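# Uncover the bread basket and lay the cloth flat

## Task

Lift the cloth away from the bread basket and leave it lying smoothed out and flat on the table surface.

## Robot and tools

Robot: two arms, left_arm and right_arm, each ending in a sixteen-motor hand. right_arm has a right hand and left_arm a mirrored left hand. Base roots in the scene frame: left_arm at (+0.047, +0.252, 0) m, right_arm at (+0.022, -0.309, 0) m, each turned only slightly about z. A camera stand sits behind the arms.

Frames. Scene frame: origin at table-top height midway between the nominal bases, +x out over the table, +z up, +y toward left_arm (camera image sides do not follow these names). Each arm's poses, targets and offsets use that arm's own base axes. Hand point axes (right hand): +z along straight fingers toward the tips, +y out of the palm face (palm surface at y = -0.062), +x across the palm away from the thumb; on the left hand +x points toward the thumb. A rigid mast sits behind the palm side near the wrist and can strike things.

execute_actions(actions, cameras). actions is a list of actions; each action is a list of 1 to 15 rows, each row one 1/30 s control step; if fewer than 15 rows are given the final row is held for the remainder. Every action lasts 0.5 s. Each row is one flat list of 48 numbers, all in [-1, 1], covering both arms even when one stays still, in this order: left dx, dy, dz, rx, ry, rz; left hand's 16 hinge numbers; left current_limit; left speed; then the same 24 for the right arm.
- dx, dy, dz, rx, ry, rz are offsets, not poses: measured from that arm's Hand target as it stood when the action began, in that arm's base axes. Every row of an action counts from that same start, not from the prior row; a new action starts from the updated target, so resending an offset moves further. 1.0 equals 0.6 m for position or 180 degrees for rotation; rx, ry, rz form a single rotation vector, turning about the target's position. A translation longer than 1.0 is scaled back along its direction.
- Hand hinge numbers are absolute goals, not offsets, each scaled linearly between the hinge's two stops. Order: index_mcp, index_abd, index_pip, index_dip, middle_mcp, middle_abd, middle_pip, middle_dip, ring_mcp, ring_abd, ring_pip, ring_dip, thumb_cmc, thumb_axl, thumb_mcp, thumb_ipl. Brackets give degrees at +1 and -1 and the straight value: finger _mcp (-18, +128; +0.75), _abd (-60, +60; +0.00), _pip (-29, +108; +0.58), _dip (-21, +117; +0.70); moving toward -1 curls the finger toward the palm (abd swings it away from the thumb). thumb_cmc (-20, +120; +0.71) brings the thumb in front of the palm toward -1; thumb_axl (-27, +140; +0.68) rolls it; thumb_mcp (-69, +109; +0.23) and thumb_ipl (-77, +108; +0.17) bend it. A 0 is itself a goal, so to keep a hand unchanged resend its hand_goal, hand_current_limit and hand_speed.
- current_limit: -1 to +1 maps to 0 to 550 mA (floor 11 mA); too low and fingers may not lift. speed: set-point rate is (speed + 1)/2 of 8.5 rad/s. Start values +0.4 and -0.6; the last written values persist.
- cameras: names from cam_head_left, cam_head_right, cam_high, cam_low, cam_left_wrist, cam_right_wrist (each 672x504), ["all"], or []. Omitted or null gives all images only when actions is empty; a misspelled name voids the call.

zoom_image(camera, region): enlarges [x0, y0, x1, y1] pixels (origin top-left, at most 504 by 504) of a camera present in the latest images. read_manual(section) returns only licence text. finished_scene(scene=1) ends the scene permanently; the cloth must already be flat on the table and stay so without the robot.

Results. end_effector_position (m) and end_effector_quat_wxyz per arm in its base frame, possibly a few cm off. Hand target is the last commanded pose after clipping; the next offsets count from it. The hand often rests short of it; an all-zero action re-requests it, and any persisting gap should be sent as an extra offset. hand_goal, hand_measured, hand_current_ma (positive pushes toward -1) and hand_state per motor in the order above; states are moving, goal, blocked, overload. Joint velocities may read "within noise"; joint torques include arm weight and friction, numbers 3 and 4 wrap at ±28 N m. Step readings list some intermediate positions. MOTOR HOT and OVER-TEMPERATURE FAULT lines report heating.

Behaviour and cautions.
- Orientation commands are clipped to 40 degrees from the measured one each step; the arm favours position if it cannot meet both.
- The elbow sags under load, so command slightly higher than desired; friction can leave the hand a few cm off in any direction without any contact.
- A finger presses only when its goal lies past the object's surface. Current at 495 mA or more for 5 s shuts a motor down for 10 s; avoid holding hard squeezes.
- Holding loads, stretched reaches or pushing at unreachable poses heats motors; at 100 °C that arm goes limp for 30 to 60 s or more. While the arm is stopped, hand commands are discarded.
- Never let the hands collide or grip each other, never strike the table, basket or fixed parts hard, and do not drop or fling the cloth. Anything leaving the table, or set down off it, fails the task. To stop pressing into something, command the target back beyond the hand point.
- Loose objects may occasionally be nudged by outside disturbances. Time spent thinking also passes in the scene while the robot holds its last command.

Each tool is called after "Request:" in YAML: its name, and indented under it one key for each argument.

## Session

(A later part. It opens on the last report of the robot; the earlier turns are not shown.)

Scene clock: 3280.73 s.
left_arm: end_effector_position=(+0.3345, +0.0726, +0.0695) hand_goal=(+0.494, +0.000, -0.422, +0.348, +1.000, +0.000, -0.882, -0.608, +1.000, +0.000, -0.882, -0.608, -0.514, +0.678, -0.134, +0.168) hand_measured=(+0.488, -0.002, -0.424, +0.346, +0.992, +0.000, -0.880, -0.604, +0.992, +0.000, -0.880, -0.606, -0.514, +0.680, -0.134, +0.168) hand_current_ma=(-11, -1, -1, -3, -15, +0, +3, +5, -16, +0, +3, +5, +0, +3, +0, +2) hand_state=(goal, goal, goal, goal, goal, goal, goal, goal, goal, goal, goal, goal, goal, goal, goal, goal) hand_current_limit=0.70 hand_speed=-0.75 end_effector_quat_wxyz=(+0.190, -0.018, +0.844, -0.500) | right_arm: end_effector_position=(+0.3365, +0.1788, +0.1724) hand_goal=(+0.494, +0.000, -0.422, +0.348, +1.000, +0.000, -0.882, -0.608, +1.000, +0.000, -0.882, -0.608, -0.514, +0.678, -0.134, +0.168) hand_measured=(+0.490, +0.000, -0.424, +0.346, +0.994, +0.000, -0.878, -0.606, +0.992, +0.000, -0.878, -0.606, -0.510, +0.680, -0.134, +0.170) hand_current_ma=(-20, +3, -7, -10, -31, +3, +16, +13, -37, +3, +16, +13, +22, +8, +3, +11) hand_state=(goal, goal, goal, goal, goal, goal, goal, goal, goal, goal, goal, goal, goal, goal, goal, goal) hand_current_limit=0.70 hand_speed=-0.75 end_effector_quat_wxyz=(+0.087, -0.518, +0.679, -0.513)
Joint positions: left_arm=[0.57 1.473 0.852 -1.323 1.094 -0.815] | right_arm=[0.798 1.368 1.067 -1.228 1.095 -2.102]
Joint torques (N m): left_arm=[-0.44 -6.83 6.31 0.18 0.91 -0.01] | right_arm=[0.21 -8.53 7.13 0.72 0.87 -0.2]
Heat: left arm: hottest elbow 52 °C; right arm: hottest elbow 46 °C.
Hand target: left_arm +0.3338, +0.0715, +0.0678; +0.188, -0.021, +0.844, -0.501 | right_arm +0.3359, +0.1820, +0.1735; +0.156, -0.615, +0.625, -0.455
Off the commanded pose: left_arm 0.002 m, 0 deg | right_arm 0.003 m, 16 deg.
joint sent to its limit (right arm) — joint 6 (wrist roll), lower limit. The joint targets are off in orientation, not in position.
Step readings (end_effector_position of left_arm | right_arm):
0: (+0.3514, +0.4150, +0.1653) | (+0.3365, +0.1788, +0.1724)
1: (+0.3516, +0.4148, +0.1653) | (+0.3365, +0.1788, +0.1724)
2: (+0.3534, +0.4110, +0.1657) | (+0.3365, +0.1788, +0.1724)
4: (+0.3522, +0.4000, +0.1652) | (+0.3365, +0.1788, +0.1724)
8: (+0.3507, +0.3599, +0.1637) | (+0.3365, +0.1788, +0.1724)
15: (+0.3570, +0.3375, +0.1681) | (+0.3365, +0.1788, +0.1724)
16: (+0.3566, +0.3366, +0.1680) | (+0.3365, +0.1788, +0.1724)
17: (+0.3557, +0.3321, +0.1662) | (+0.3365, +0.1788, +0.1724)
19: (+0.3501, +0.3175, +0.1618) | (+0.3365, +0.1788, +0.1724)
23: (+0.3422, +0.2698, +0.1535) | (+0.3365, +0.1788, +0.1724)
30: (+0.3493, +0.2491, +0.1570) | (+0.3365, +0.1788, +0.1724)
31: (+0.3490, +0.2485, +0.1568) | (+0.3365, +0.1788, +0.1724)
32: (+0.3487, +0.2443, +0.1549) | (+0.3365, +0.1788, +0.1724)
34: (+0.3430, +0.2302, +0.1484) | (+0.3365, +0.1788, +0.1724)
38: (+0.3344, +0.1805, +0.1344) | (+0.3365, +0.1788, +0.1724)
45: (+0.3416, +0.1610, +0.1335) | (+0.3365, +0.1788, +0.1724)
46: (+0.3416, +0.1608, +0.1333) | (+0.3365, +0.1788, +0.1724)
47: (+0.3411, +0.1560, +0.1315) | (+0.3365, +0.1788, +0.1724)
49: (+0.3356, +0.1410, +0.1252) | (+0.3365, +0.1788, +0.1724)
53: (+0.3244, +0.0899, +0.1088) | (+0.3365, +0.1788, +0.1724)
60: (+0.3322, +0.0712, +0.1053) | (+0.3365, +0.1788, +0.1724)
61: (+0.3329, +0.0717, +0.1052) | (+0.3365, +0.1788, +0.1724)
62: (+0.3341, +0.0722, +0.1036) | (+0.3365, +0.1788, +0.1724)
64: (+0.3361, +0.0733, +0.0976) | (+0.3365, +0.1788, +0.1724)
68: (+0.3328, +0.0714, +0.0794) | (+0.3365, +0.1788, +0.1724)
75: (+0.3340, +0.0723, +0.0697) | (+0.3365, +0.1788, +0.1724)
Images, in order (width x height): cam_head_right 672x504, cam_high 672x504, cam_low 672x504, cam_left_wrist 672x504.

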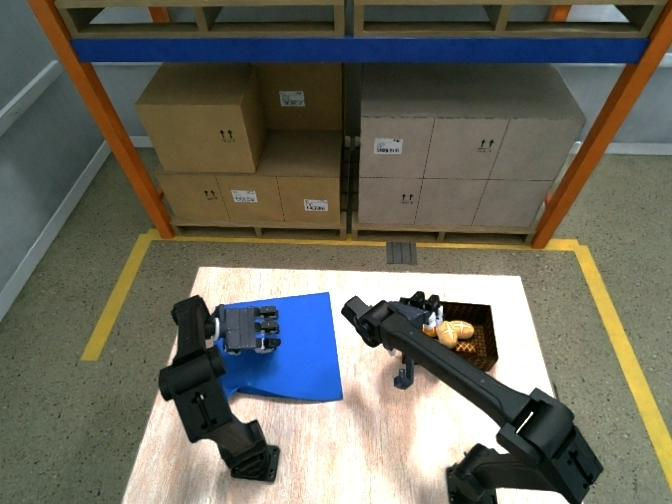

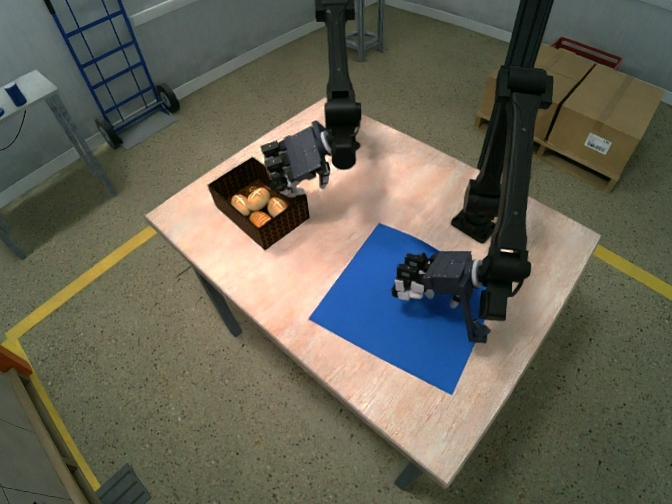

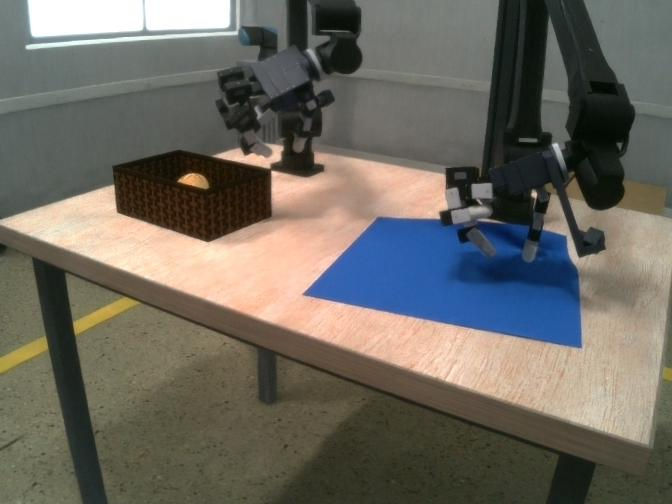

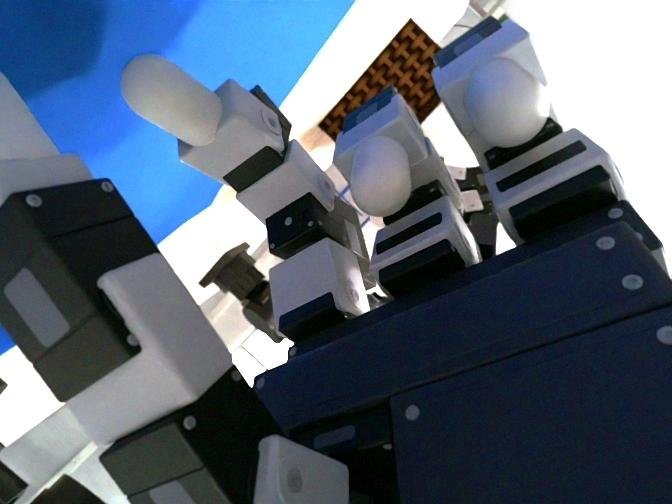

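Request:
execute_actions:
  actions:
    - [[0,0,-0.025,0,0,0,0.493,0,-0.423,0.348,1,0,-0.883,-0.609,1,0,-0.883,-0.609,-0.514,0.678,-0.135,0.168,0.7,-0.75,0,0,0,0,0,0,0.493,0,-0.423,0.348,1,0,-0.883,-0.609,1,0,-0.883,-0.609,-0.514,0.678,-0.135,0.168,0.7,-0.75]]
    - [[-0.06,0,0,0,0,0,0.493,0,-0.423,0.348,1,0,-0.883,-0.609,1,0,-0.883,-0.609,-0.514,0.678,-0.135,0.168,0.7,-0.75,0,0,0,0,0,0,0.493,0,-0.423,0.348,1,0,-0.883,-0.609,1,0,-0.883,-0.609,-0.514,0.678,-0.135,0.168,0.7,-0.75]]
    - [[-0.05,0,0,0,0,0,0.493,0,-0.423,0.348,1,0,-0.883,-0.609,1,0,-0.883,-0.609,-0.514,0.678,-0.135,0.168,0.7,-0.75,0,0,0,0,0,0,0.493,0,-0.423,0.348,1,0,-0.883,-0.609,1,0,-0.883,-0.609,-0.514,0.678,-0.135,0.168,0.7,-0.75]]
  cameras: ["cam_left_wrist","cam_low","cam_high","cam_head_right"]

Request:
zoom_image:
  camera: "cam_low"
  region: [430, 190, 620, 340]

Request:
zoom_image:
  camera: "cam_head_right"
  region: [180, 310, 340, 430]

Scene clock: 3291.17 s.
left_arm: end_effector_position=(+0.2696, +0.0706, +0.0501) hand_goal=(+0.494, +0.000, -0.422, +0.348, +1.000, +0.000, -0.882, -0.608, +1.000, +0.000, -0.882, -0.608, -0.514, +0.678, -0.134, +0.168) hand_measured=(+0.488, -0.002, -0.424, +0.346, +0.992, +0.000, -0.880, -0.604, +0.992, +0.000, -0.880, -0.606, -0.514, +0.680, -0.134, +0.168) hand_current_ma=(-11, -1, -1, -3, -15, +0, +3, +5, -16, +0, +3, +5, +0, +3, +0, +2) hand_state=(goal, goal, goal, goal, goal, goal, goal, goal, goal, goal, goal, goal, goal, goal, goal, goal) hand_current_limit=0.70 hand_speed=-0.75 end_effector_quat_wxyz=(+0.185, -0.022, +0.845, -0.502) | right_arm: end_effector_position=(+0.3365, +0.1788, +0.1724) hand_goal=(+0.494, +0.000, -0.422, +0.348, +1.000, +0.000, -0.882, -0.608, +1.000, +0.000, -0.882, -0.608, -0.514, +0.678, -0.134, +0.168) hand_measured=(+0.490, +0.000, -0.424, +0.346, +0.994, +0.000, -0.878, -0.606, +0.992, +0.000, -0.878, -0.606, -0.510, +0.680, -0.134, +0.170) hand_current_ma=(-20, +3, -7, -10, -31, +3, +16, +13, -37, +3, +16, +13, +22, +8, +3, +11) hand_state=(goal, goal, goal, goal, goal, goal, goal, goal, goal, goal, goal, goal, goal, goal, goal, goal) hand_current_limit=0.70 hand_speed=-0.75 end_effector_quat_wxyz=(+0.087, -0.518, +0.679, -0.513)
Joint positions: left_arm=[0.685 1.426 0.715 -1.428 1.039 -0.607] | right_arm=[0.798 1.368 1.067 -1.228 1.095 -2.102]
Joint torques (N m): left_arm=[0.32 -6.18 5.64 -0.92 0.74 0.11] | right_arm=[0.26 -8.64 7.17 0.7 0.87 -0.19]
Heat: left arm: hottest elbow 51 °C; right arm: hottest elbow 46 °C.
Hand target: left_arm +0.2677, +0.0715, +0.0527; +0.188, -0.021, +0.844, -0.502 | right_arm +0.3359, +0.1820, +0.1735; +0.156, -0.615, +0.625, -0.455
Off the commanded pose: left_arm 0.003 m, 0 deg | right_arm 0.003 m, 16 deg.
joint sent to its limit (right arm) — joint 6 (wrist roll), lower limit. The joint targets are off in orientation, not in position.
Step readings (end_effector_position of left_arm | right_arm):
0: (+0.3345, +0.0727, +0.0695) | (+0.3365, +0.1788, +0.1724)
1: (+0.3345, +0.0727, +0.0695) | (+0.3365, +0.1788, +0.1724)
2: (+0.3349, +0.0729, +0.0689) | (+0.3365, +0.1788, +0.1724)
4: (+0.3360, +0.0737, +0.0666) | (+0.3365, +0.1788, +0.1724)
8: (+0.3353, +0.0732, +0.0596) | (+0.3365, +0.1788, +0.1724)
15: (+0.3350, +0.0730, +0.0557) | (+0.3365, +0.1788, +0.1724)
16: (+0.3346, +0.0728, +0.0555) | (+0.3365, +0.1788, +0.1724)
17: (+0.3331, +0.0725, +0.0544) | (+0.3365, +0.1788, +0.1724)
19: (+0.3248, +0.0707, +0.0511) | (+0.3365, +0.1788, +0.1724)
23: (+0.3027, +0.0672, +0.0460) | (+0.3365, +0.1788, +0.1724)
30: (+0.2984, +0.0689, +0.0480) | (+0.3365, +0.1788, +0.1724)
31: (+0.2983, +0.0689, +0.0482) | (+0.3365, +0.1788, +0.1724)
32: (+0.2966, +0.0689, +0.0479) | (+0.3365, +0.1788, +0.1724)
34: (+0.2892, +0.0690, +0.0475) | (+0.3365, +0.1788, +0.1724)
38: (+0.2726, +0.0689, +0.0479) | (+0.3365, +0.1788, +0.1724)
45: (+0.2692, +0.0703, +0.0496) | (+0.3365, +0.1788, +0.1724)
Images, in order (width x height): cam_head_right 672x504, cam_high 672x504, cam_low 672x504, cam_left_wrist 672x504.

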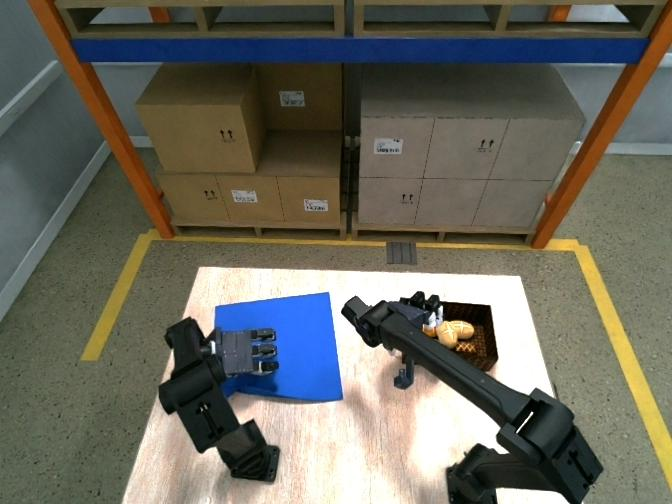

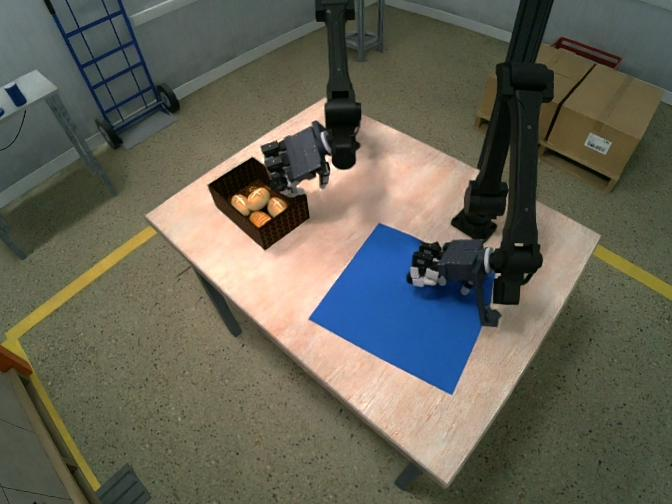

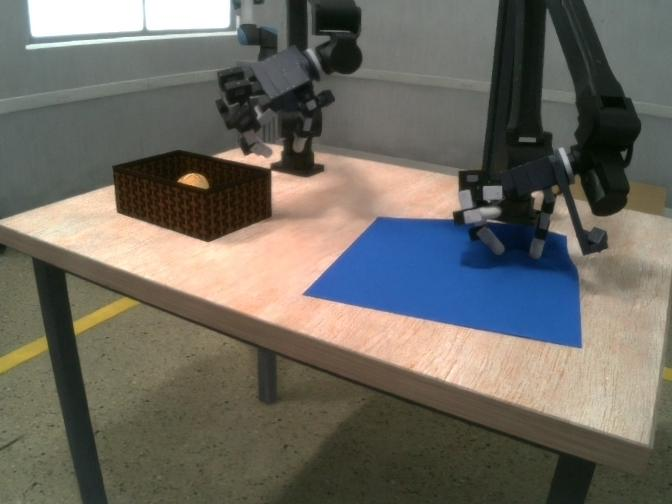

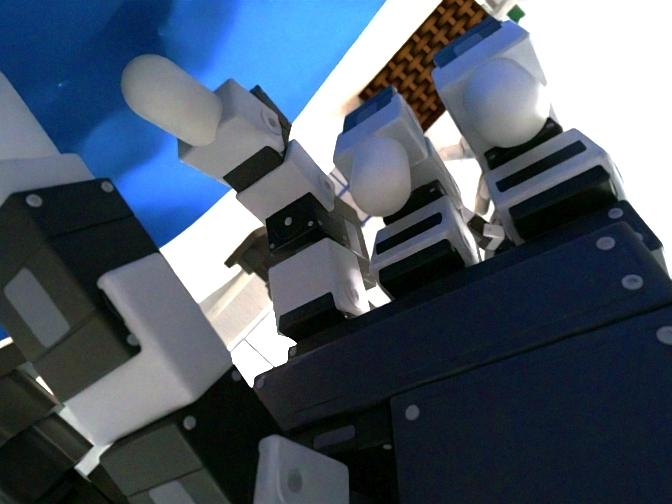

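Scaled by 2.653 from the camera's 672x504 image, which has a finer 960x720 frame.

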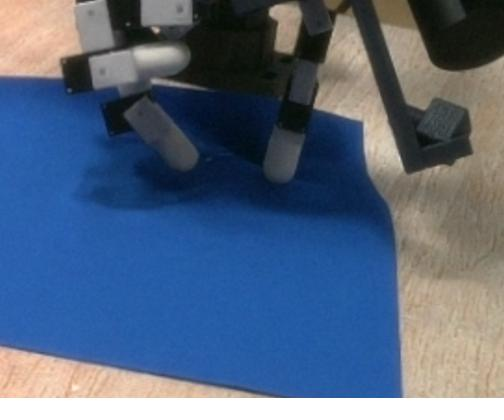

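Scaled by 3.150 from the camera's 672x504 image, which has a finer 960x720 frame.

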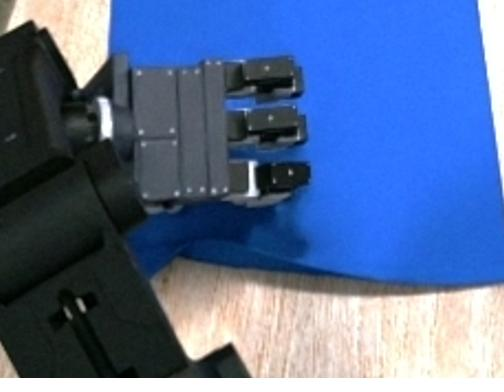

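Request:
execute_actions:
  actions:
    - [[-0.04,0,0.002,0,0,0,0.493,0,-0.423,0.348,1,0,-0.883,-0.609,1,0,-0.883,-0.609,-0.514,0.678,-0.135,0.168,0.7,-0.75,0,0,0,0,0,0,0.493,0,-0.423,0.348,1,0,-0.883,-0.609,1,0,-0.883,-0.609,-0.514,0.678,-0.135,0.168,0.7,-0.75]]
    - [[-0.04,0,0.002,0,0,0,0.493,0,-0.423,0.348,1,0,-0.883,-0.609,1,0,-0.883,-0.609,-0.514,0.678,-0.135,0.168,0.7,-0.75,0,0,0,0,0,0,0.493,0,-0.423,0.348,1,0,-0.883,-0.609,1,0,-0.883,-0.609,-0.514,0.678,-0.135,0.168,0.7,-0.75]]
  cameras: ["cam_left_wrist","cam_low","cam_high","cam_head_right"]

Request:
zoom_image:
  camera: "cam_low"
  region: [430, 190, 620, 340]

Request:
zoom_image:
  camera: "cam_head_right"
  region: [180, 310, 340, 430]

Scene clock: 3299.80 s.
left_arm: end_effector_position=(+0.2226, +0.0716, +0.0530) hand_goal=(+0.494, +0.000, -0.422, +0.348, +1.000, +0.000, -0.882, -0.608, +1.000, +0.000, -0.882, -0.608, -0.514, +0.678, -0.134, +0.168) hand_measured=(+0.488, -0.002, -0.424, +0.346, +0.992, +0.000, -0.880, -0.604, +0.992, +0.000, -0.880, -0.606, -0.514, +0.680, -0.134, +0.168) hand_current_ma=(-11, -1, -1, -3, -15, +0, +3, +5, -16, +0, +3, +5, +0, +3, +0, +2) hand_state=(goal, goal, goal, goal, goal, goal, goal, goal, goal, goal, goal, goal, goal, goal, goal, goal) hand_current_limit=0.70 hand_speed=-0.75 end_effector_quat_wxyz=(+0.185, -0.020, +0.845, -0.501) | right_arm: end_effector_position=(+0.3365, +0.1788, +0.1724) hand_goal=(+0.494, +0.000, -0.422, +0.348, +1.000, +0.000, -0.882, -0.608, +1.000, +0.000, -0.882, -0.608, -0.514, +0.678, -0.134, +0.168) hand_measured=(+0.490, +0.000, -0.424, +0.346, +0.994, +0.000, -0.878, -0.606, +0.992, +0.000, -0.878, -0.606, -0.510, +0.680, -0.134, +0.170) hand_current_ma=(-20, +3, -7, -10, -31, +3, +16, +13, -37, +3, +16, +13, +22, +8, +3, +11) hand_state=(goal, goal, goal, goal, goal, goal, goal, goal, goal, goal, goal, goal, goal, goal, goal, goal) hand_current_limit=0.70 hand_speed=-0.75 end_effector_quat_wxyz=(+0.087, -0.518, +0.679, -0.513)
Joint positions: left_arm=[0.807 1.368 0.645 -1.567 0.963 -0.422] | right_arm=[0.798 1.368 1.067 -1.228 1.095 -2.102]
Joint torques (N m): left_arm=[0.62 -5.01 5.12 -1.25 0.62 0.15] | right_arm=[0.15 -8.64 7.16 0.68 0.88 -0.19]
Heat: left arm: hottest elbow 50 °C; right arm: hottest elbow 46 °C.
Hand target: left_arm +0.2197, +0.0715, +0.0552; +0.188, -0.021, +0.844, -0.501 | right_arm +0.3359, +0.1820, +0.1735; +0.156, -0.615, +0.625, -0.455
Off the commanded pose: left_arm 0.004 m, 0 deg | right_arm 0.003 m, 16 deg.
joint sent to its limit (right arm) — joint 6 (wrist roll), lower limit. The joint targets are off in orientation, not in position.
Step readings (end_effector_position of left_arm | right_arm):
0: (+0.2697, +0.0706, +0.0501) | (+0.3365, +0.1788, +0.1724)
1: (+0.2695, +0.0707, +0.0500) | (+0.3365, +0.1788, +0.1724)
2: (+0.2679, +0.0708, +0.0499) | (+0.3365, +0.1788, +0.1724)
4: (+0.2616, +0.0708, +0.0494) | (+0.3365, +0.1788, +0.1724)
8: (+0.2483, +0.0700, +0.0493) | (+0.3365, +0.1788, +0.1724)
15: (+0.2459, +0.0708, +0.0509) | (+0.3365, +0.1788, +0.1724)
16: (+0.2457, +0.0708, +0.0509) | (+0.3365, +0.1788, +0.1724)
17: (+0.2440, +0.0707, +0.0507) | (+0.3365, +0.1788, +0.1724)
19: (+0.2371, +0.0709, +0.0504) | (+0.3365, +0.1788, +0.1724)
23: (+0.2243, +0.0705, +0.0509) | (+0.3365, +0.1788, +0.1724)
30: (+0.2222, +0.0714, +0.0526) | (+0.3365, +0.1788, +0.1724)
Images, in order (width x height): cam_head_right 672x504, cam_high 672x504, cam_low 672x504, cam_left_wrist 672x504.

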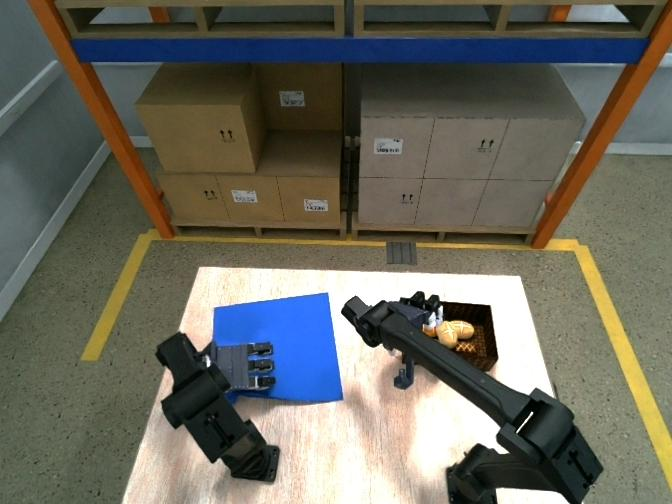

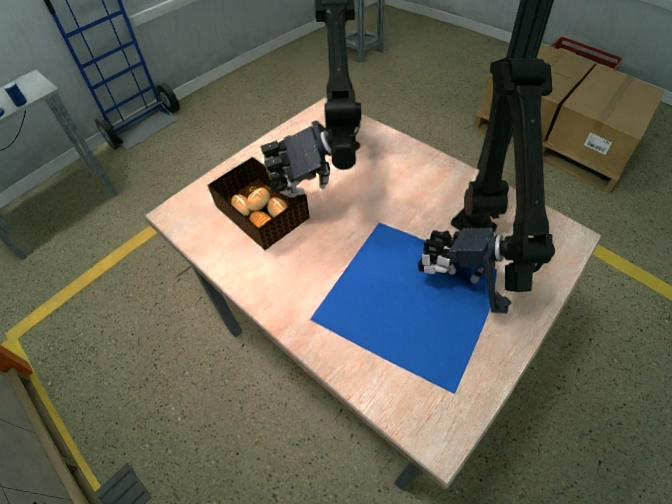

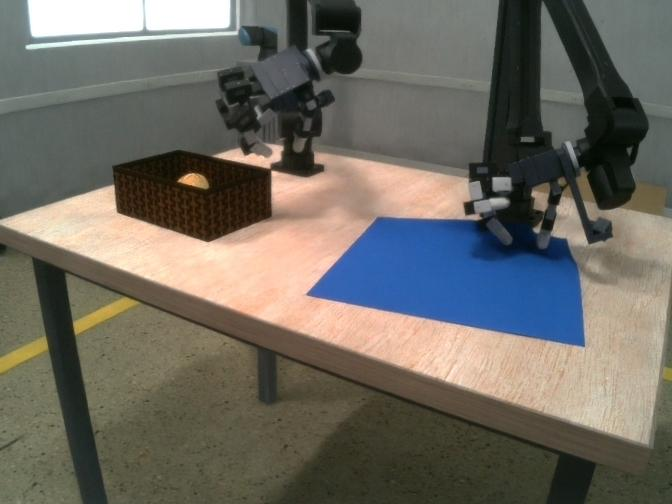

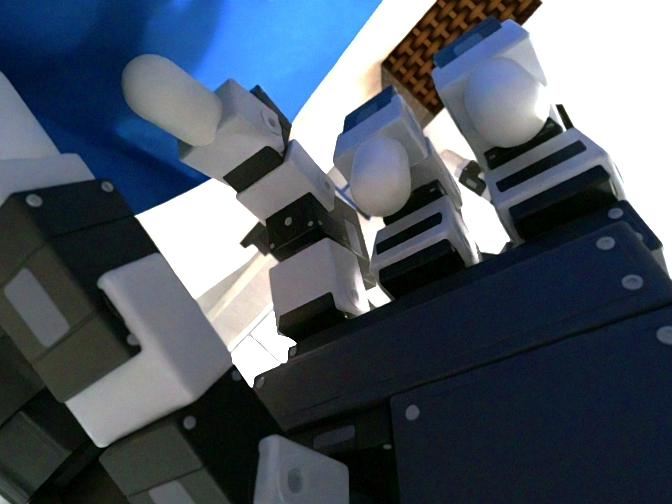

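Scaled by 2.653 from the camera's 672x504 image, which has a finer 960x720 frame.

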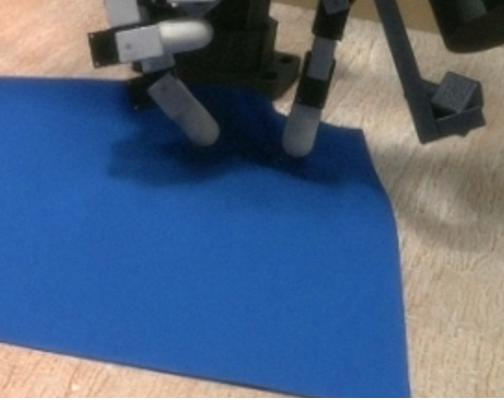

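Scaled by 3.150 from the camera's 672x504 image, which has a finer 960x720 frame.

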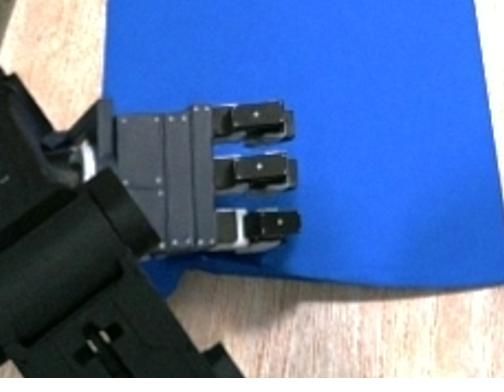

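Request:
execute_actions:
  actions:
    - [[-0.01,0.0,0.06,0,0,0,0.493,0,-0.423,0.348,1,0,-0.883,-0.609,1,0,-0.883,-0.609,-0.514,0.678,-0.135,0.168,0.7,-0.75,0,0,0,0,0,0,0.493,0,-0.423,0.348,1,0,-0.883,-0.609,1,0,-0.883,-0.609,-0.514,0.678,-0.135,0.168,0.7,-0.75]]
    - [[0.1,0.02,0.12,0,0,0,0.493,0,-0.423,0.348,1,0,-0.883,-0.609,1,0,-0.883,-0.609,-0.514,0.678,-0.135,0.168,0.7,-0.75,0,0,0,0,0,0,0.493,0,-0.423,0.348,1,0,-0.883,-0.609,1,0,-0.883,-0.609,-0.514,0.678,-0.135,0.168,0.7,-0.75]]
    - [[0.1,0.18,0.0,0,0,0.05,0.493,0,-0.423,0.348,1,0,-0.883,-0.609,1,0,-0.883,-0.609,-0.514,0.678,-0.135,0.168,0.7,-0.75,0,0,0,0,0,0,0.493,0,-0.423,0.348,1,0,-0.883,-0.609,1,0,-0.883,-0.609,-0.514,0.678,-0.135,0.168,0.7,-0.75]]
    - [[0.02,0.18,0.0,0,0,0.1,0.493,0,-0.423,0.348,1,0,-0.883,-0.609,1,0,-0.883,-0.609,-0.514,0.678,-0.135,0.168,0.7,-0.75,0,0,0,0,0,0,0.493,0,-0.423,0.348,1,0,-0.883,-0.609,1,0,-0.883,-0.609,-0.514,0.678,-0.135,0.168,0.7,-0.75]]
    - [[0.0,0.15,0.0,0,0,0.1,0.493,0,-0.423,0.348,1,0,-0.883,-0.609,1,0,-0.883,-0.609,-0.514,0.678,-0.135,0.168,0.7,-0.75,0,0,0,0,0,0,0.493,0,-0.423,0.348,1,0,-0.883,-0.609,1,0,-0.883,-0.609,-0.514,0.678,-0.135,0.168,0.7,-0.75]]
  cameras: ["cam_low","cam_high","cam_head_right","cam_head_left"]

Request:
zoom_image:
  camera: "cam_low"
  region: [430, 190, 620, 340]

Request:
zoom_image:
  camera: "cam_head_right"
  region: [180, 280, 360, 430]

Request:
zoom_image:
  camera: "cam_high"
  region: [360, 200, 520, 350]

Scene clock: 3314.23 s.
left_arm: end_effector_position=(+0.3396, +0.3859, +0.1462) hand_goal=(+0.494, +0.000, -0.422, +0.348, +1.000, +0.000, -0.882, -0.608, +1.000, +0.000, -0.882, -0.608, -0.514, +0.678, -0.134, +0.168) hand_measured=(+0.488, +0.000, -0.422, +0.346, +0.992, +0.000, -0.880, -0.604, +0.992, +0.000, -0.880, -0.606, -0.512, +0.680, -0.134, +0.168) hand_current_ma=(-9, -1, -1, -3, -14, +0, +3, +5, -16, +0, +3, +5, +3, +3, +0, +2) hand_state=(goal, goal, goal, goal, goal, goal, goal, goal, goal, goal, goal, goal, goal, goal, goal, goal) hand_current_limit=0.70 hand_speed=-0.75 end_effector_quat_wxyz=(+0.350, -0.345, +0.768, -0.411) | right_arm: end_effector_position=(+0.3365, +0.1788, +0.1724) hand_goal=(+0.494, +0.000, -0.422, +0.348, +1.000, +0.000, -0.882, -0.608, +1.000, +0.000, -0.882, -0.608, -0.514, +0.678, -0.134, +0.168) hand_measured=(+0.490, +0.000, -0.424, +0.346, +0.994, +0.000, -0.878, -0.606, +0.992, +0.000, -0.878, -0.606, -0.510, +0.680, -0.134, +0.170) hand_current_ma=(-20, +3, -7, -10, -31, +3, +16, +13, -37, +3, +16, +13, +22, +8, +3, +11) hand_state=(goal, goal, goal, goal, goal, goal, goal, goal, goal, goal, goal, goal, goal, goal, goal, goal) hand_current_limit=0.70 hand_speed=-0.75 end_effector_quat_wxyz=(+0.087, -0.518, +0.679, -0.513)
Joint positions: left_arm=[1.087 1.669 1.326 -1.14 1.138 -1.385] | right_arm=[0.798 1.368 1.067 -1.228 1.095 -2.102]
Joint torques (N m): left_arm=[-0.97 -13.45 10.04 1.01 0.92 -0.05] | right_arm=[0.15 -8.53 7.15 0.69 0.88 -0.19]
Heat: left arm: hottest elbow 49 °C; right arm: hottest elbow 46 °C.
Hand target: left_arm +0.3456, +0.3896, +0.1631; +0.365, -0.343, +0.772, -0.391 | right_arm +0.3359, +0.1820, +0.1735; +0.156, -0.615, +0.625, -0.455
Off the commanded pose: left_arm 0.018 m, 3 deg | right_arm 0.003 m, 16 deg.
joint sent to its limit (right arm) — joint 6 (wrist roll), lower limit. The joint targets are off in orientation, not in position.
Step readings (end_effector_position of left_arm | right_arm):
0: (+0.2227, +0.0716, +0.0530) | (+0.3365, +0.1788, +0.1724)
1: (+0.2224, +0.0714, +0.0532) | (+0.3365, +0.1788, +0.1724)
2: (+0.2210, +0.0703, +0.0544) | (+0.3365, +0.1788, +0.1724)
4: (+0.2162, +0.0666, +0.0606) | (+0.3365, +0.1788, +0.1724)
8: (+0.2112, +0.0630, +0.0744) | (+0.3365, +0.1788, +0.1724)
15: (+0.2096, +0.0618, +0.0807) | (+0.3365, +0.1788, +0.1724)
16: (+0.2098, +0.0619, +0.0811) | (+0.3365, +0.1788, +0.1724)
17: (+0.2123, +0.0614, +0.0834) | (+0.3365, +0.1788, +0.1724)
19: (+0.2241, +0.0623, +0.0946) | (+0.3365, +0.1788, +0.1724)
23: (+0.2581, +0.0722, +0.1299) | (+0.3365, +0.1788, +0.1724)
30: (+0.2668, +0.0772, +0.1485) | (+0.3365, +0.1788, +0.1724)
31: (+0.2663, +0.0775, +0.1484) | (+0.3365, +0.1788, +0.1724)
32: (+0.2679, +0.0805, +0.1490) | (+0.3365, +0.1788, +0.1724)
34: (+0.2781, +0.0994, +0.1514) | (+0.3365, +0.1788, +0.1724)
38: (+0.3074, +0.1580, +0.1524) | (+0.3365, +0.1788, +0.1724)
45: (+0.3173, +0.1797, +0.1444) | (+0.3365, +0.1788, +0.1724)
46: (+0.3180, +0.1801, +0.1452) | (+0.3365, +0.1788, +0.1724)
47: (+0.3192, +0.1837, +0.1468) | (+0.3365, +0.1788, +0.1724)
49: (+0.3270, +0.2011, +0.1516) | (+0.3365, +0.1788, +0.1724)
53: (+0.3328, +0.2616, +0.1559) | (+0.3365, +0.1788, +0.1724)
60: (+0.3303, +0.2894, +0.1479) | (+0.3365, +0.1788, +0.1724)
61: (+0.3314, +0.2892, +0.1475) | (+0.3365, +0.1788, +0.1724)
62: (+0.3335, +0.2924, +0.1483) | (+0.3365, +0.1788, +0.1724)
64: (+0.3410, +0.3058, +0.1508) | (+0.3365, +0.1788, +0.1724)
68: (+0.3410, +0.3530, +0.1522) | (+0.3365, +0.1788, +0.1724)
75: (+0.3342, +0.3850, +0.1472) | (+0.3365, +0.1788, +0.1724)
Images, in order (width x height): cam_head_left 672x504, cam_head_right 672x504, cam_high 672x504, cam_low 672x504.

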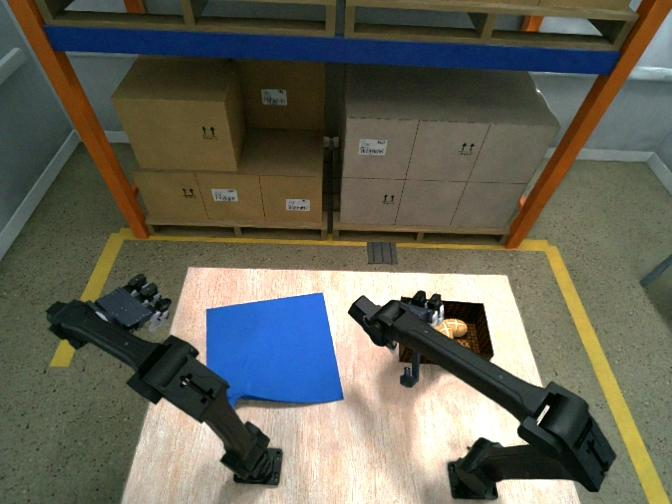

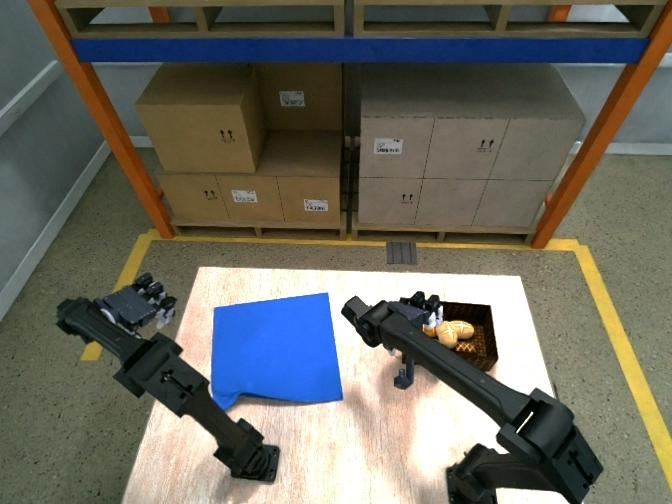

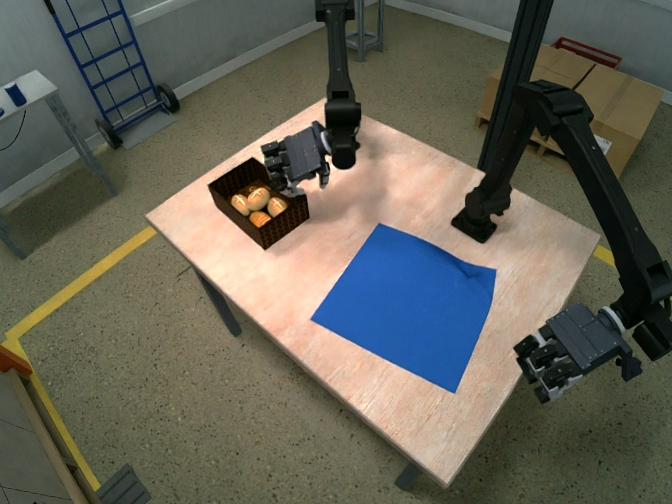

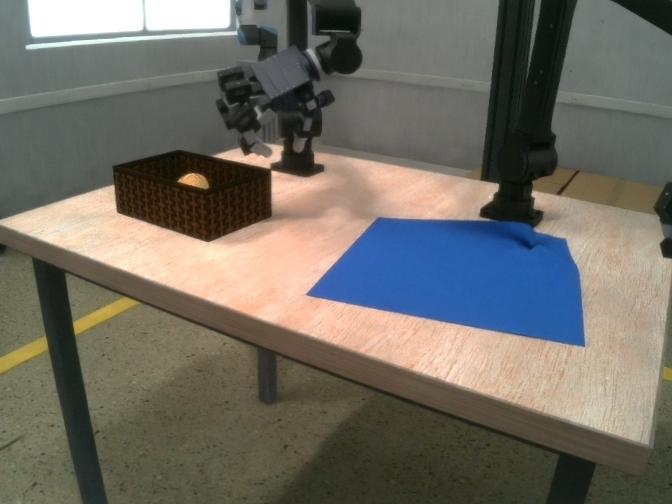

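Scaled by 2.653 from the camera's 672x504 image, which has a finer 960x720 frame.

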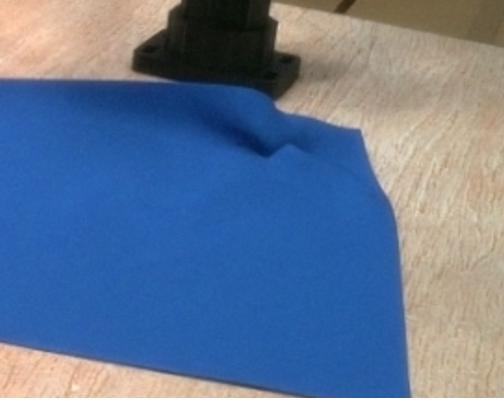

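Scaled by 2.800 from the camera's 672x504 image, which has a finer 960x720 frame.

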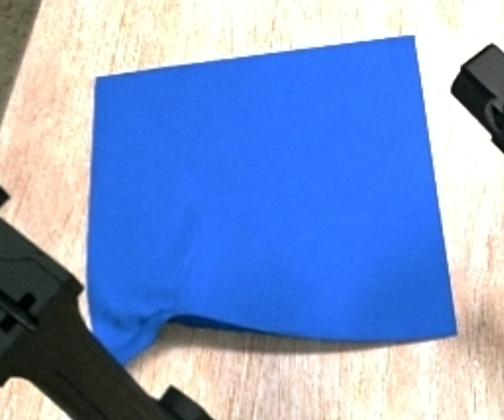

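Scaled by 3.150 from the camera's 672x504 image, which has a finer 960x720 frame.

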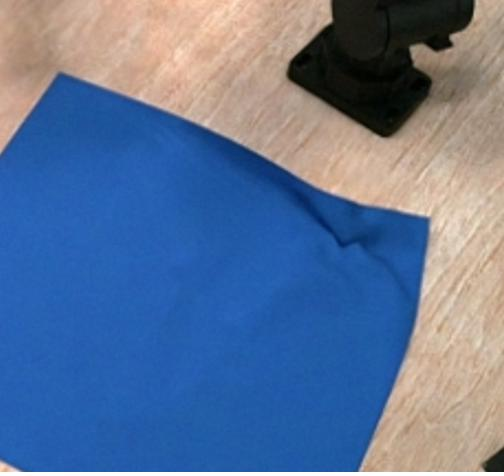

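Request:
execute_actions:
  actions:
    - [[0.056,-0.085,0,0,0,-0.047,0.493,0,-0.423,0.348,1,0,-0.883,-0.609,1,0,-0.883,-0.609,-0.514,0.678,-0.135,0.168,0.7,-0.75,0.085,0.114,0.0,0,0,0.0,0.493,0,-0.423,0.348,1,0,-0.883,-0.609,1,0,-0.883,-0.609,-0.514,0.678,-0.135,0.168,0.7,-0.75]]
    - [[0.056,-0.085,-0.03,0,0,-0.047,0.493,0,-0.423,0.348,1,0,-0.883,-0.609,1,0,-0.883,-0.609,-0.514,0.678,-0.135,0.168,0.7,-0.75,0.085,0.114,-0.02,0,0,0.0,0.493,0,-0.423,0.348,1,0,-0.883,-0.609,1,0,-0.883,-0.609,-0.514,0.678,-0.135,0.168,0.7,-0.75]]
    - [[0.056,-0.085,-0.04,0,0,-0.047,0.493,0,-0.423,0.348,1,0,-0.883,-0.609,1,0,-0.883,-0.609,-0.514,0.678,-0.135,0.168,0.7,-0.75,0.085,0.114,-0.04,0,0,0.0,0.493,0,-0.423,0.348,1,0,-0.883,-0.609,1,0,-0.883,-0.609,-0.514,0.678,-0.135,0.168,0.7,-0.75]]
    - [[0.056,-0.085,-0.09,0,0,-0.047,0.493,0,-0.423,0.348,1,0,-0.883,-0.609,1,0,-0.883,-0.609,-0.514,0.678,-0.135,0.168,0.7,-0.75,0.085,0.114,-0.115,0,0,0.0,0.493,0,-0.423,0.348,1,0,-0.883,-0.609,1,0,-0.883,-0.609,-0.514,0.678,-0.135,0.168,0.7,-0.75]]
    - [[0,0,0,0,0,0,0.493,0,-0.423,0.348,1,0,-0.883,-0.609,1,0,-0.883,-0.609,-0.514,0.678,-0.135,0.168,0.7,-0.75,0,0,0,0,0,0,0.493,0,-0.423,0.348,1,0,-0.883,-0.609,1,0,-0.883,-0.609,-0.514,0.678,-0.135,0.168,0.7,-0.75]]
  cameras: ["cam_low","cam_left_wrist","cam_right_wrist","cam_high"]

Request:
zoom_image:
  camera: "cam_low"
  region: [260, 190, 620, 390]

Scene clock: 3356.83 s.
left_arm: end_effector_position=(+0.4764, +0.1786, +0.0610) hand_goal=(+0.494, +0.000, -0.422, +0.348, +1.000, +0.000, -0.882, -0.608, +1.000, +0.000, -0.882, -0.608, -0.514, +0.678, -0.134, +0.168) hand_measured=(+0.488, +0.000, -0.422, +0.346, +0.992, +0.000, -0.880, -0.604, +0.992, +0.000, -0.880, -0.606, -0.512, +0.680, -0.134, +0.168) hand_current_ma=(-9, -1, -1, -3, -14, +0, +3, +5, -16, +0, +3, +5, +3, +3, +0, +2) hand_state=(goal, goal, goal, goal, goal, goal, goal, goal, goal, goal, goal, goal, goal, goal, goal, goal) hand_current_limit=0.70 hand_speed=-0.75 end_effector_quat_wxyz=(+0.223, -0.110, +0.837, -0.487) | right_arm: end_effector_position=(+0.5356, +0.4452, +0.0717) hand_goal=(+0.494, +0.000, -0.422, +0.348, +1.000, +0.000, -0.882, -0.608, +1.000, +0.000, -0.882, -0.608, -0.514, +0.678, -0.134, +0.168) hand_measured=(+0.488, +0.000, -0.424, +0.346, +0.994, +0.000, -0.878, -0.606, +0.992, +0.000, -0.878, -0.606, -0.512, +0.680, -0.134, +0.170) hand_current_ma=(-27, -1, -8, -10, -31, +3, +16, +13, -37, +3, +16, +13, +9, +8, +3, +11) hand_state=(goal, goal, goal, goal, goal, goal, goal, goal, goal, goal, goal, goal, goal, goal, goal, goal) hand_current_limit=0.70 hand_speed=-0.75 end_effector_quat_wxyz=(+0.111, -0.537, +0.681, -0.485)
Joint positions: left_arm=[0.597 1.799 1.261 -1.111 1.129 -1.186] | right_arm=[0.848 2.271 2.091 -1.313 1.039 -2.102]
Joint torques (N m): left_arm=[0.32 -12.92 7.99 0.69 0.96 0.13] | right_arm=[-0.26 -18.14 11.34 -0.24 0.68 -0.19]
Heat: left arm: hottest elbow 50 °C; right arm: hottest elbow 46 °C.
Hand target: left_arm +0.4800, +0.1855, +0.0670; +0.235, -0.103, +0.838, -0.481 | right_arm +0.5399, +0.4555, +0.0685; +0.156, -0.615, +0.625, -0.455
Off the commanded pose: left_arm 0.010 m, 2 deg | right_arm 0.012 m, 13 deg.
joint sent to its limit (right arm) — joint 6 (wrist roll), lower limit. The joint targets are off in orientation, not in position.
Step readings (end_effector_position of left_arm | right_arm):
0: (+0.3396, +0.3859, +0.1462) | (+0.3365, +0.1788, +0.1724)
1: (+0.3400, +0.3855, +0.1464) | (+0.3365, +0.1790, +0.1724)
2: (+0.3412, +0.3844, +0.1465) | (+0.3369, +0.1806, +0.1722)
4: (+0.3464, +0.3793, +0.1476) | (+0.3421, +0.1887, +0.1725)
8: (+0.3680, +0.3549, +0.1526) | (+0.3639, +0.2207, +0.1712)
15: (+0.3848, +0.3359, +0.1569) | (+0.3735, +0.2369, +0.1622)
16: (+0.3844, +0.3364, +0.1567) | (+0.3742, +0.2378, +0.1627)
17: (+0.3853, +0.3347, +0.1560) | (+0.3766, +0.2406, +0.1635)
19: (+0.3875, +0.3292, +0.1534) | (+0.3897, +0.2549, +0.1677)
23: (+0.4002, +0.3042, +0.1473) | (+0.4184, +0.2909, +0.1689)
30: (+0.4153, +0.2840, +0.1468) | (+0.4268, +0.3055, +0.1510)
31: (+0.4154, +0.2841, +0.1468) | (+0.4272, +0.3061, +0.1506)
32: (+0.4169, +0.2827, +0.1465) | (+0.4296, +0.3087, +0.1507)
34: (+0.4207, +0.2784, +0.1441) | (+0.4429, +0.3243, +0.1531)
38: (+0.4355, +0.2544, +0.1341) | (+0.4717, +0.3593, +0.1523)
45: (+0.4482, +0.2322, +0.1218) | (+0.4796, +0.3734, +0.1303)
46: (+0.4483, +0.2323, +0.1214) | (+0.4801, +0.3740, +0.1291)
47: (+0.4493, +0.2306, +0.1198) | (+0.4825, +0.3767, +0.1269)
49: (+0.4540, +0.2271, +0.1142) | (+0.4952, +0.3923, +0.1240)
53: (+0.4661, +0.2025, +0.0888) | (+0.5213, +0.4244, +0.1043)
60: (+0.4759, +0.1771, +0.0611) | (+0.5292, +0.4383, +0.0558)
61: (+0.4761, +0.1773, +0.0610) | (+0.5293, +0.4384, +0.0532)
62: (+0.4762, +0.1778, +0.0610) | (+0.5299, +0.4386, +0.0524)
64: (+0.4764, +0.1786, +0.0610) | (+0.5310, +0.4398, +0.0557)
68: (+0.4764, +0.1786, +0.0610) | (+0.5350, +0.4444, +0.0662)
75: (+0.4764, +0.1786, +0.0610) | (+0.5362, +0.4458, +0.0717)
Images, in order (width x height): cam_high 672x504, cam_low 672x504, cam_left_wrist 672x504, cam_right_wrist 672x504.

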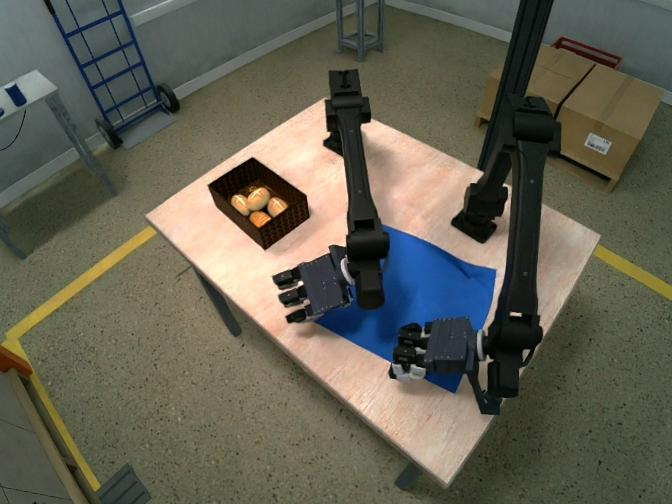

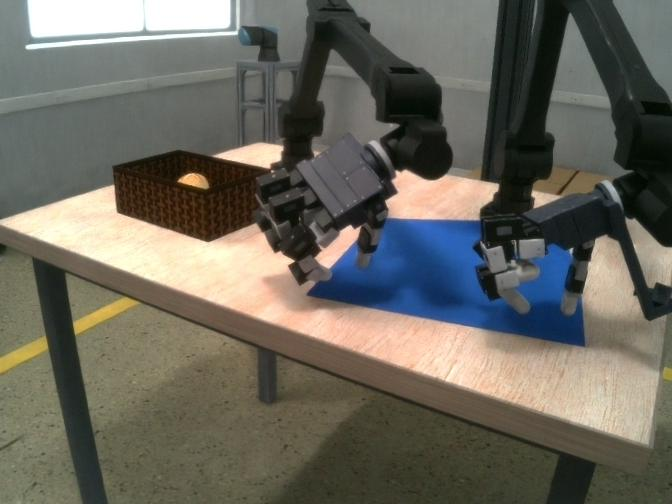

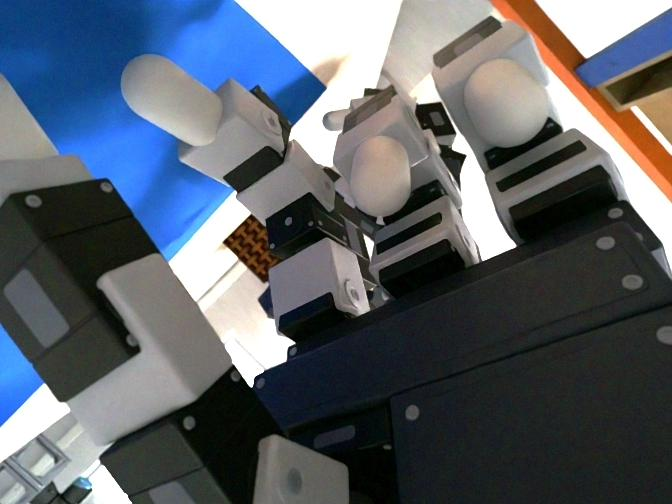

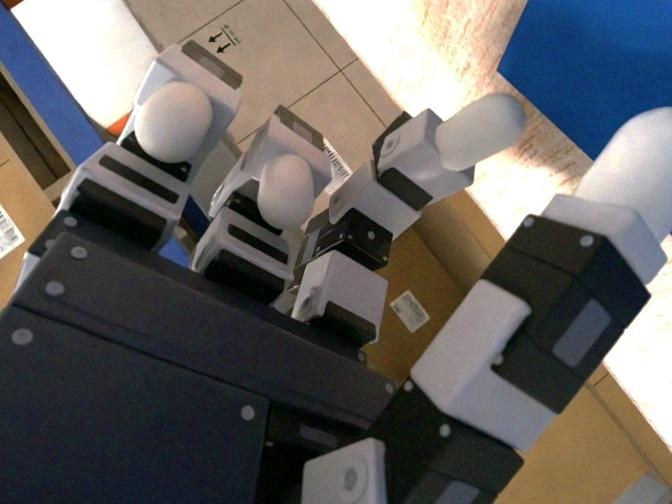

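Scaled by 1.400 from the camera's 672x504 image, which has a finer 960x720 frame.

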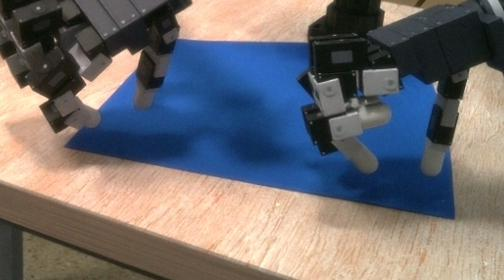

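Request:
execute_actions:
  actions:
    - [[0.0,0,-0.03,0,0,0,0.493,0,-0.423,0.348,1,0,-0.883,-0.609,1,0,-0.883,-0.609,-0.514,0.678,-0.135,0.168,0.7,-0.75,-0.015,0.02,-0.04,0,0,0.0,0.493,0,-0.423,0.348,1,0,-0.883,-0.609,1,0,-0.883,-0.609,-0.514,0.678,-0.135,0.168,0.7,-0.75]]
    - [[0.0,0,-0.008,0,0,0,0.493,0,-0.423,0.348,1,0,-0.883,-0.609,1,0,-0.883,-0.609,-0.514,0.678,-0.135,0.168,0.7,-0.75,0,0,-0.018,0,0,0.0,0.493,0,-0.423,0.348,1,0,-0.883,-0.609,1,0,-0.883,-0.609,-0.514,0.678,-0.135,0.168,0.7,-0.75]]
  cameras: ["cam_low","cam_right_wrist"]

Scene clock: 3364.60 s.
left_arm: end_effector_position=(+0.4818, +0.1822, +0.0496) hand_goal=(+0.494, +0.000, -0.422, +0.348, +1.000, +0.000, -0.882, -0.608, +1.000, +0.000, -0.882, -0.608, -0.514, +0.678, -0.134, +0.168) hand_measured=(+0.488, +0.000, -0.422, +0.346, +0.992, +0.000, -0.880, -0.604, +0.992, +0.000, -0.880, -0.606, -0.512, +0.680, -0.134, +0.168) hand_current_ma=(-9, -1, -1, -3, -14, +0, +3, +5, -16, +0, +3, +5, +3, +3, +0, +2) hand_state=(goal, goal, goal, goal, goal, goal, goal, goal, goal, goal, goal, goal, goal, goal, goal, goal) hand_current_limit=0.70 hand_speed=-0.75 end_effector_quat_wxyz=(+0.233, -0.102, +0.839, -0.482) | right_arm: end_effector_position=(+0.5308, +0.4599, +0.0562) hand_goal=(+0.494, +0.000, -0.422, +0.348, +1.000, +0.000, -0.882, -0.608, +1.000, +0.000, -0.882, -0.608, -0.514, +0.678, -0.134, +0.168) hand_measured=(+0.488, +0.000, -0.424, +0.346, +0.994, +0.000, -0.878, -0.606, +0.992, +0.000, -0.878, -0.606, -0.512, +0.680, -0.134, +0.170) hand_current_ma=(-27, -1, -7, -10, -31, +3, +16, +13, -37, +3, +16, +13, +9, +8, +3, +11) hand_state=(goal, goal, goal, goal, goal, goal, goal, goal, goal, goal, goal, goal, goal, goal, goal, goal) hand_current_limit=0.70 hand_speed=-0.75 end_effector_quat_wxyz=(+0.119, -0.542, +0.679, -0.481)
Joint positions: left_arm=[0.597 1.814 1.249 -1.056 1.129 -1.185] | right_arm=[0.866 2.293 2.091 -1.282 1.034 -2.102]
Joint torques (N m): left_arm=[0.32 -11.93 6.86 0.75 0.97 0.12] | right_arm=[0.03 -17.79 8.88 0.75 0.69 -0.18]
Heat: left arm: hottest elbow 49 °C; right arm: hottest elbow 48 °C.
Hand target: left_arm +0.4801, +0.1855, +0.0444; +0.236, -0.103, +0.838, -0.481 | right_arm +0.5309, +0.4676, +0.0338; +0.156, -0.615, +0.625, -0.455
Off the commanded pose: left_arm 0.006 m, 0 deg | right_arm 0.024 m, 12 deg.
joint sent to its limit (right arm) — joint 6 (wrist roll), lower limit. The joint targets are off in orientation, not in position.
Step readings (end_effector_position of left_arm | right_arm):
0: (+0.4764, +0.1786, +0.0610) | (+0.5356, +0.4452, +0.0717)
1: (+0.4766, +0.1787, +0.0610) | (+0.5356, +0.4452, +0.0717)
2: (+0.4773, +0.1792, +0.0610) | (+0.5353, +0.4455, +0.0716)
4: (+0.4798, +0.1808, +0.0609) | (+0.5338, +0.4473, +0.0712)
8: (+0.4829, +0.1830, +0.0595) | (+0.5327, +0.4507, +0.0687)
15: (+0.4813, +0.1819, +0.0540) | (+0.5295, +0.4553, +0.0625)
16: (+0.4812, +0.1818, +0.0535) | (+0.5288, +0.4562, +0.0619)
17: (+0.4813, +0.1819, +0.0531) | (+0.5289, +0.4567, +0.0614)
19: (+0.4817, +0.1822, +0.0524) | (+0.5294, +0.4581, +0.0604)
23: (+0.4819, +0.1823, +0.0510) | (+0.5305, +0.4594, +0.0583)
30: (+0.4817, +0.1822, +0.0496) | (+0.5307, +0.4598, +0.0562)
Images, in order (width x height): cam_low 672x504, cam_right_wrist 672x504.

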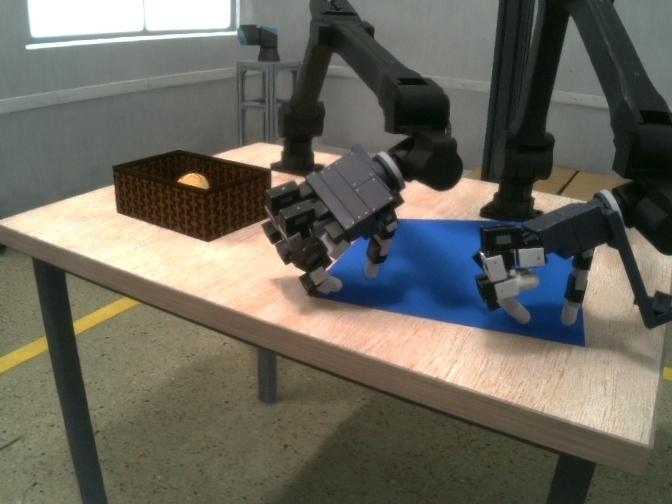

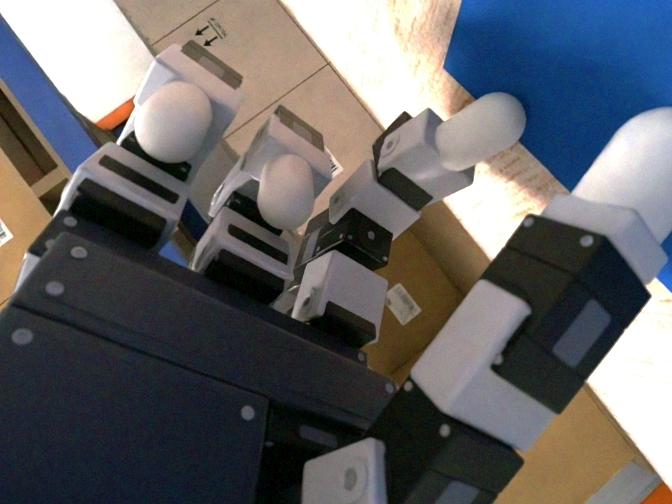

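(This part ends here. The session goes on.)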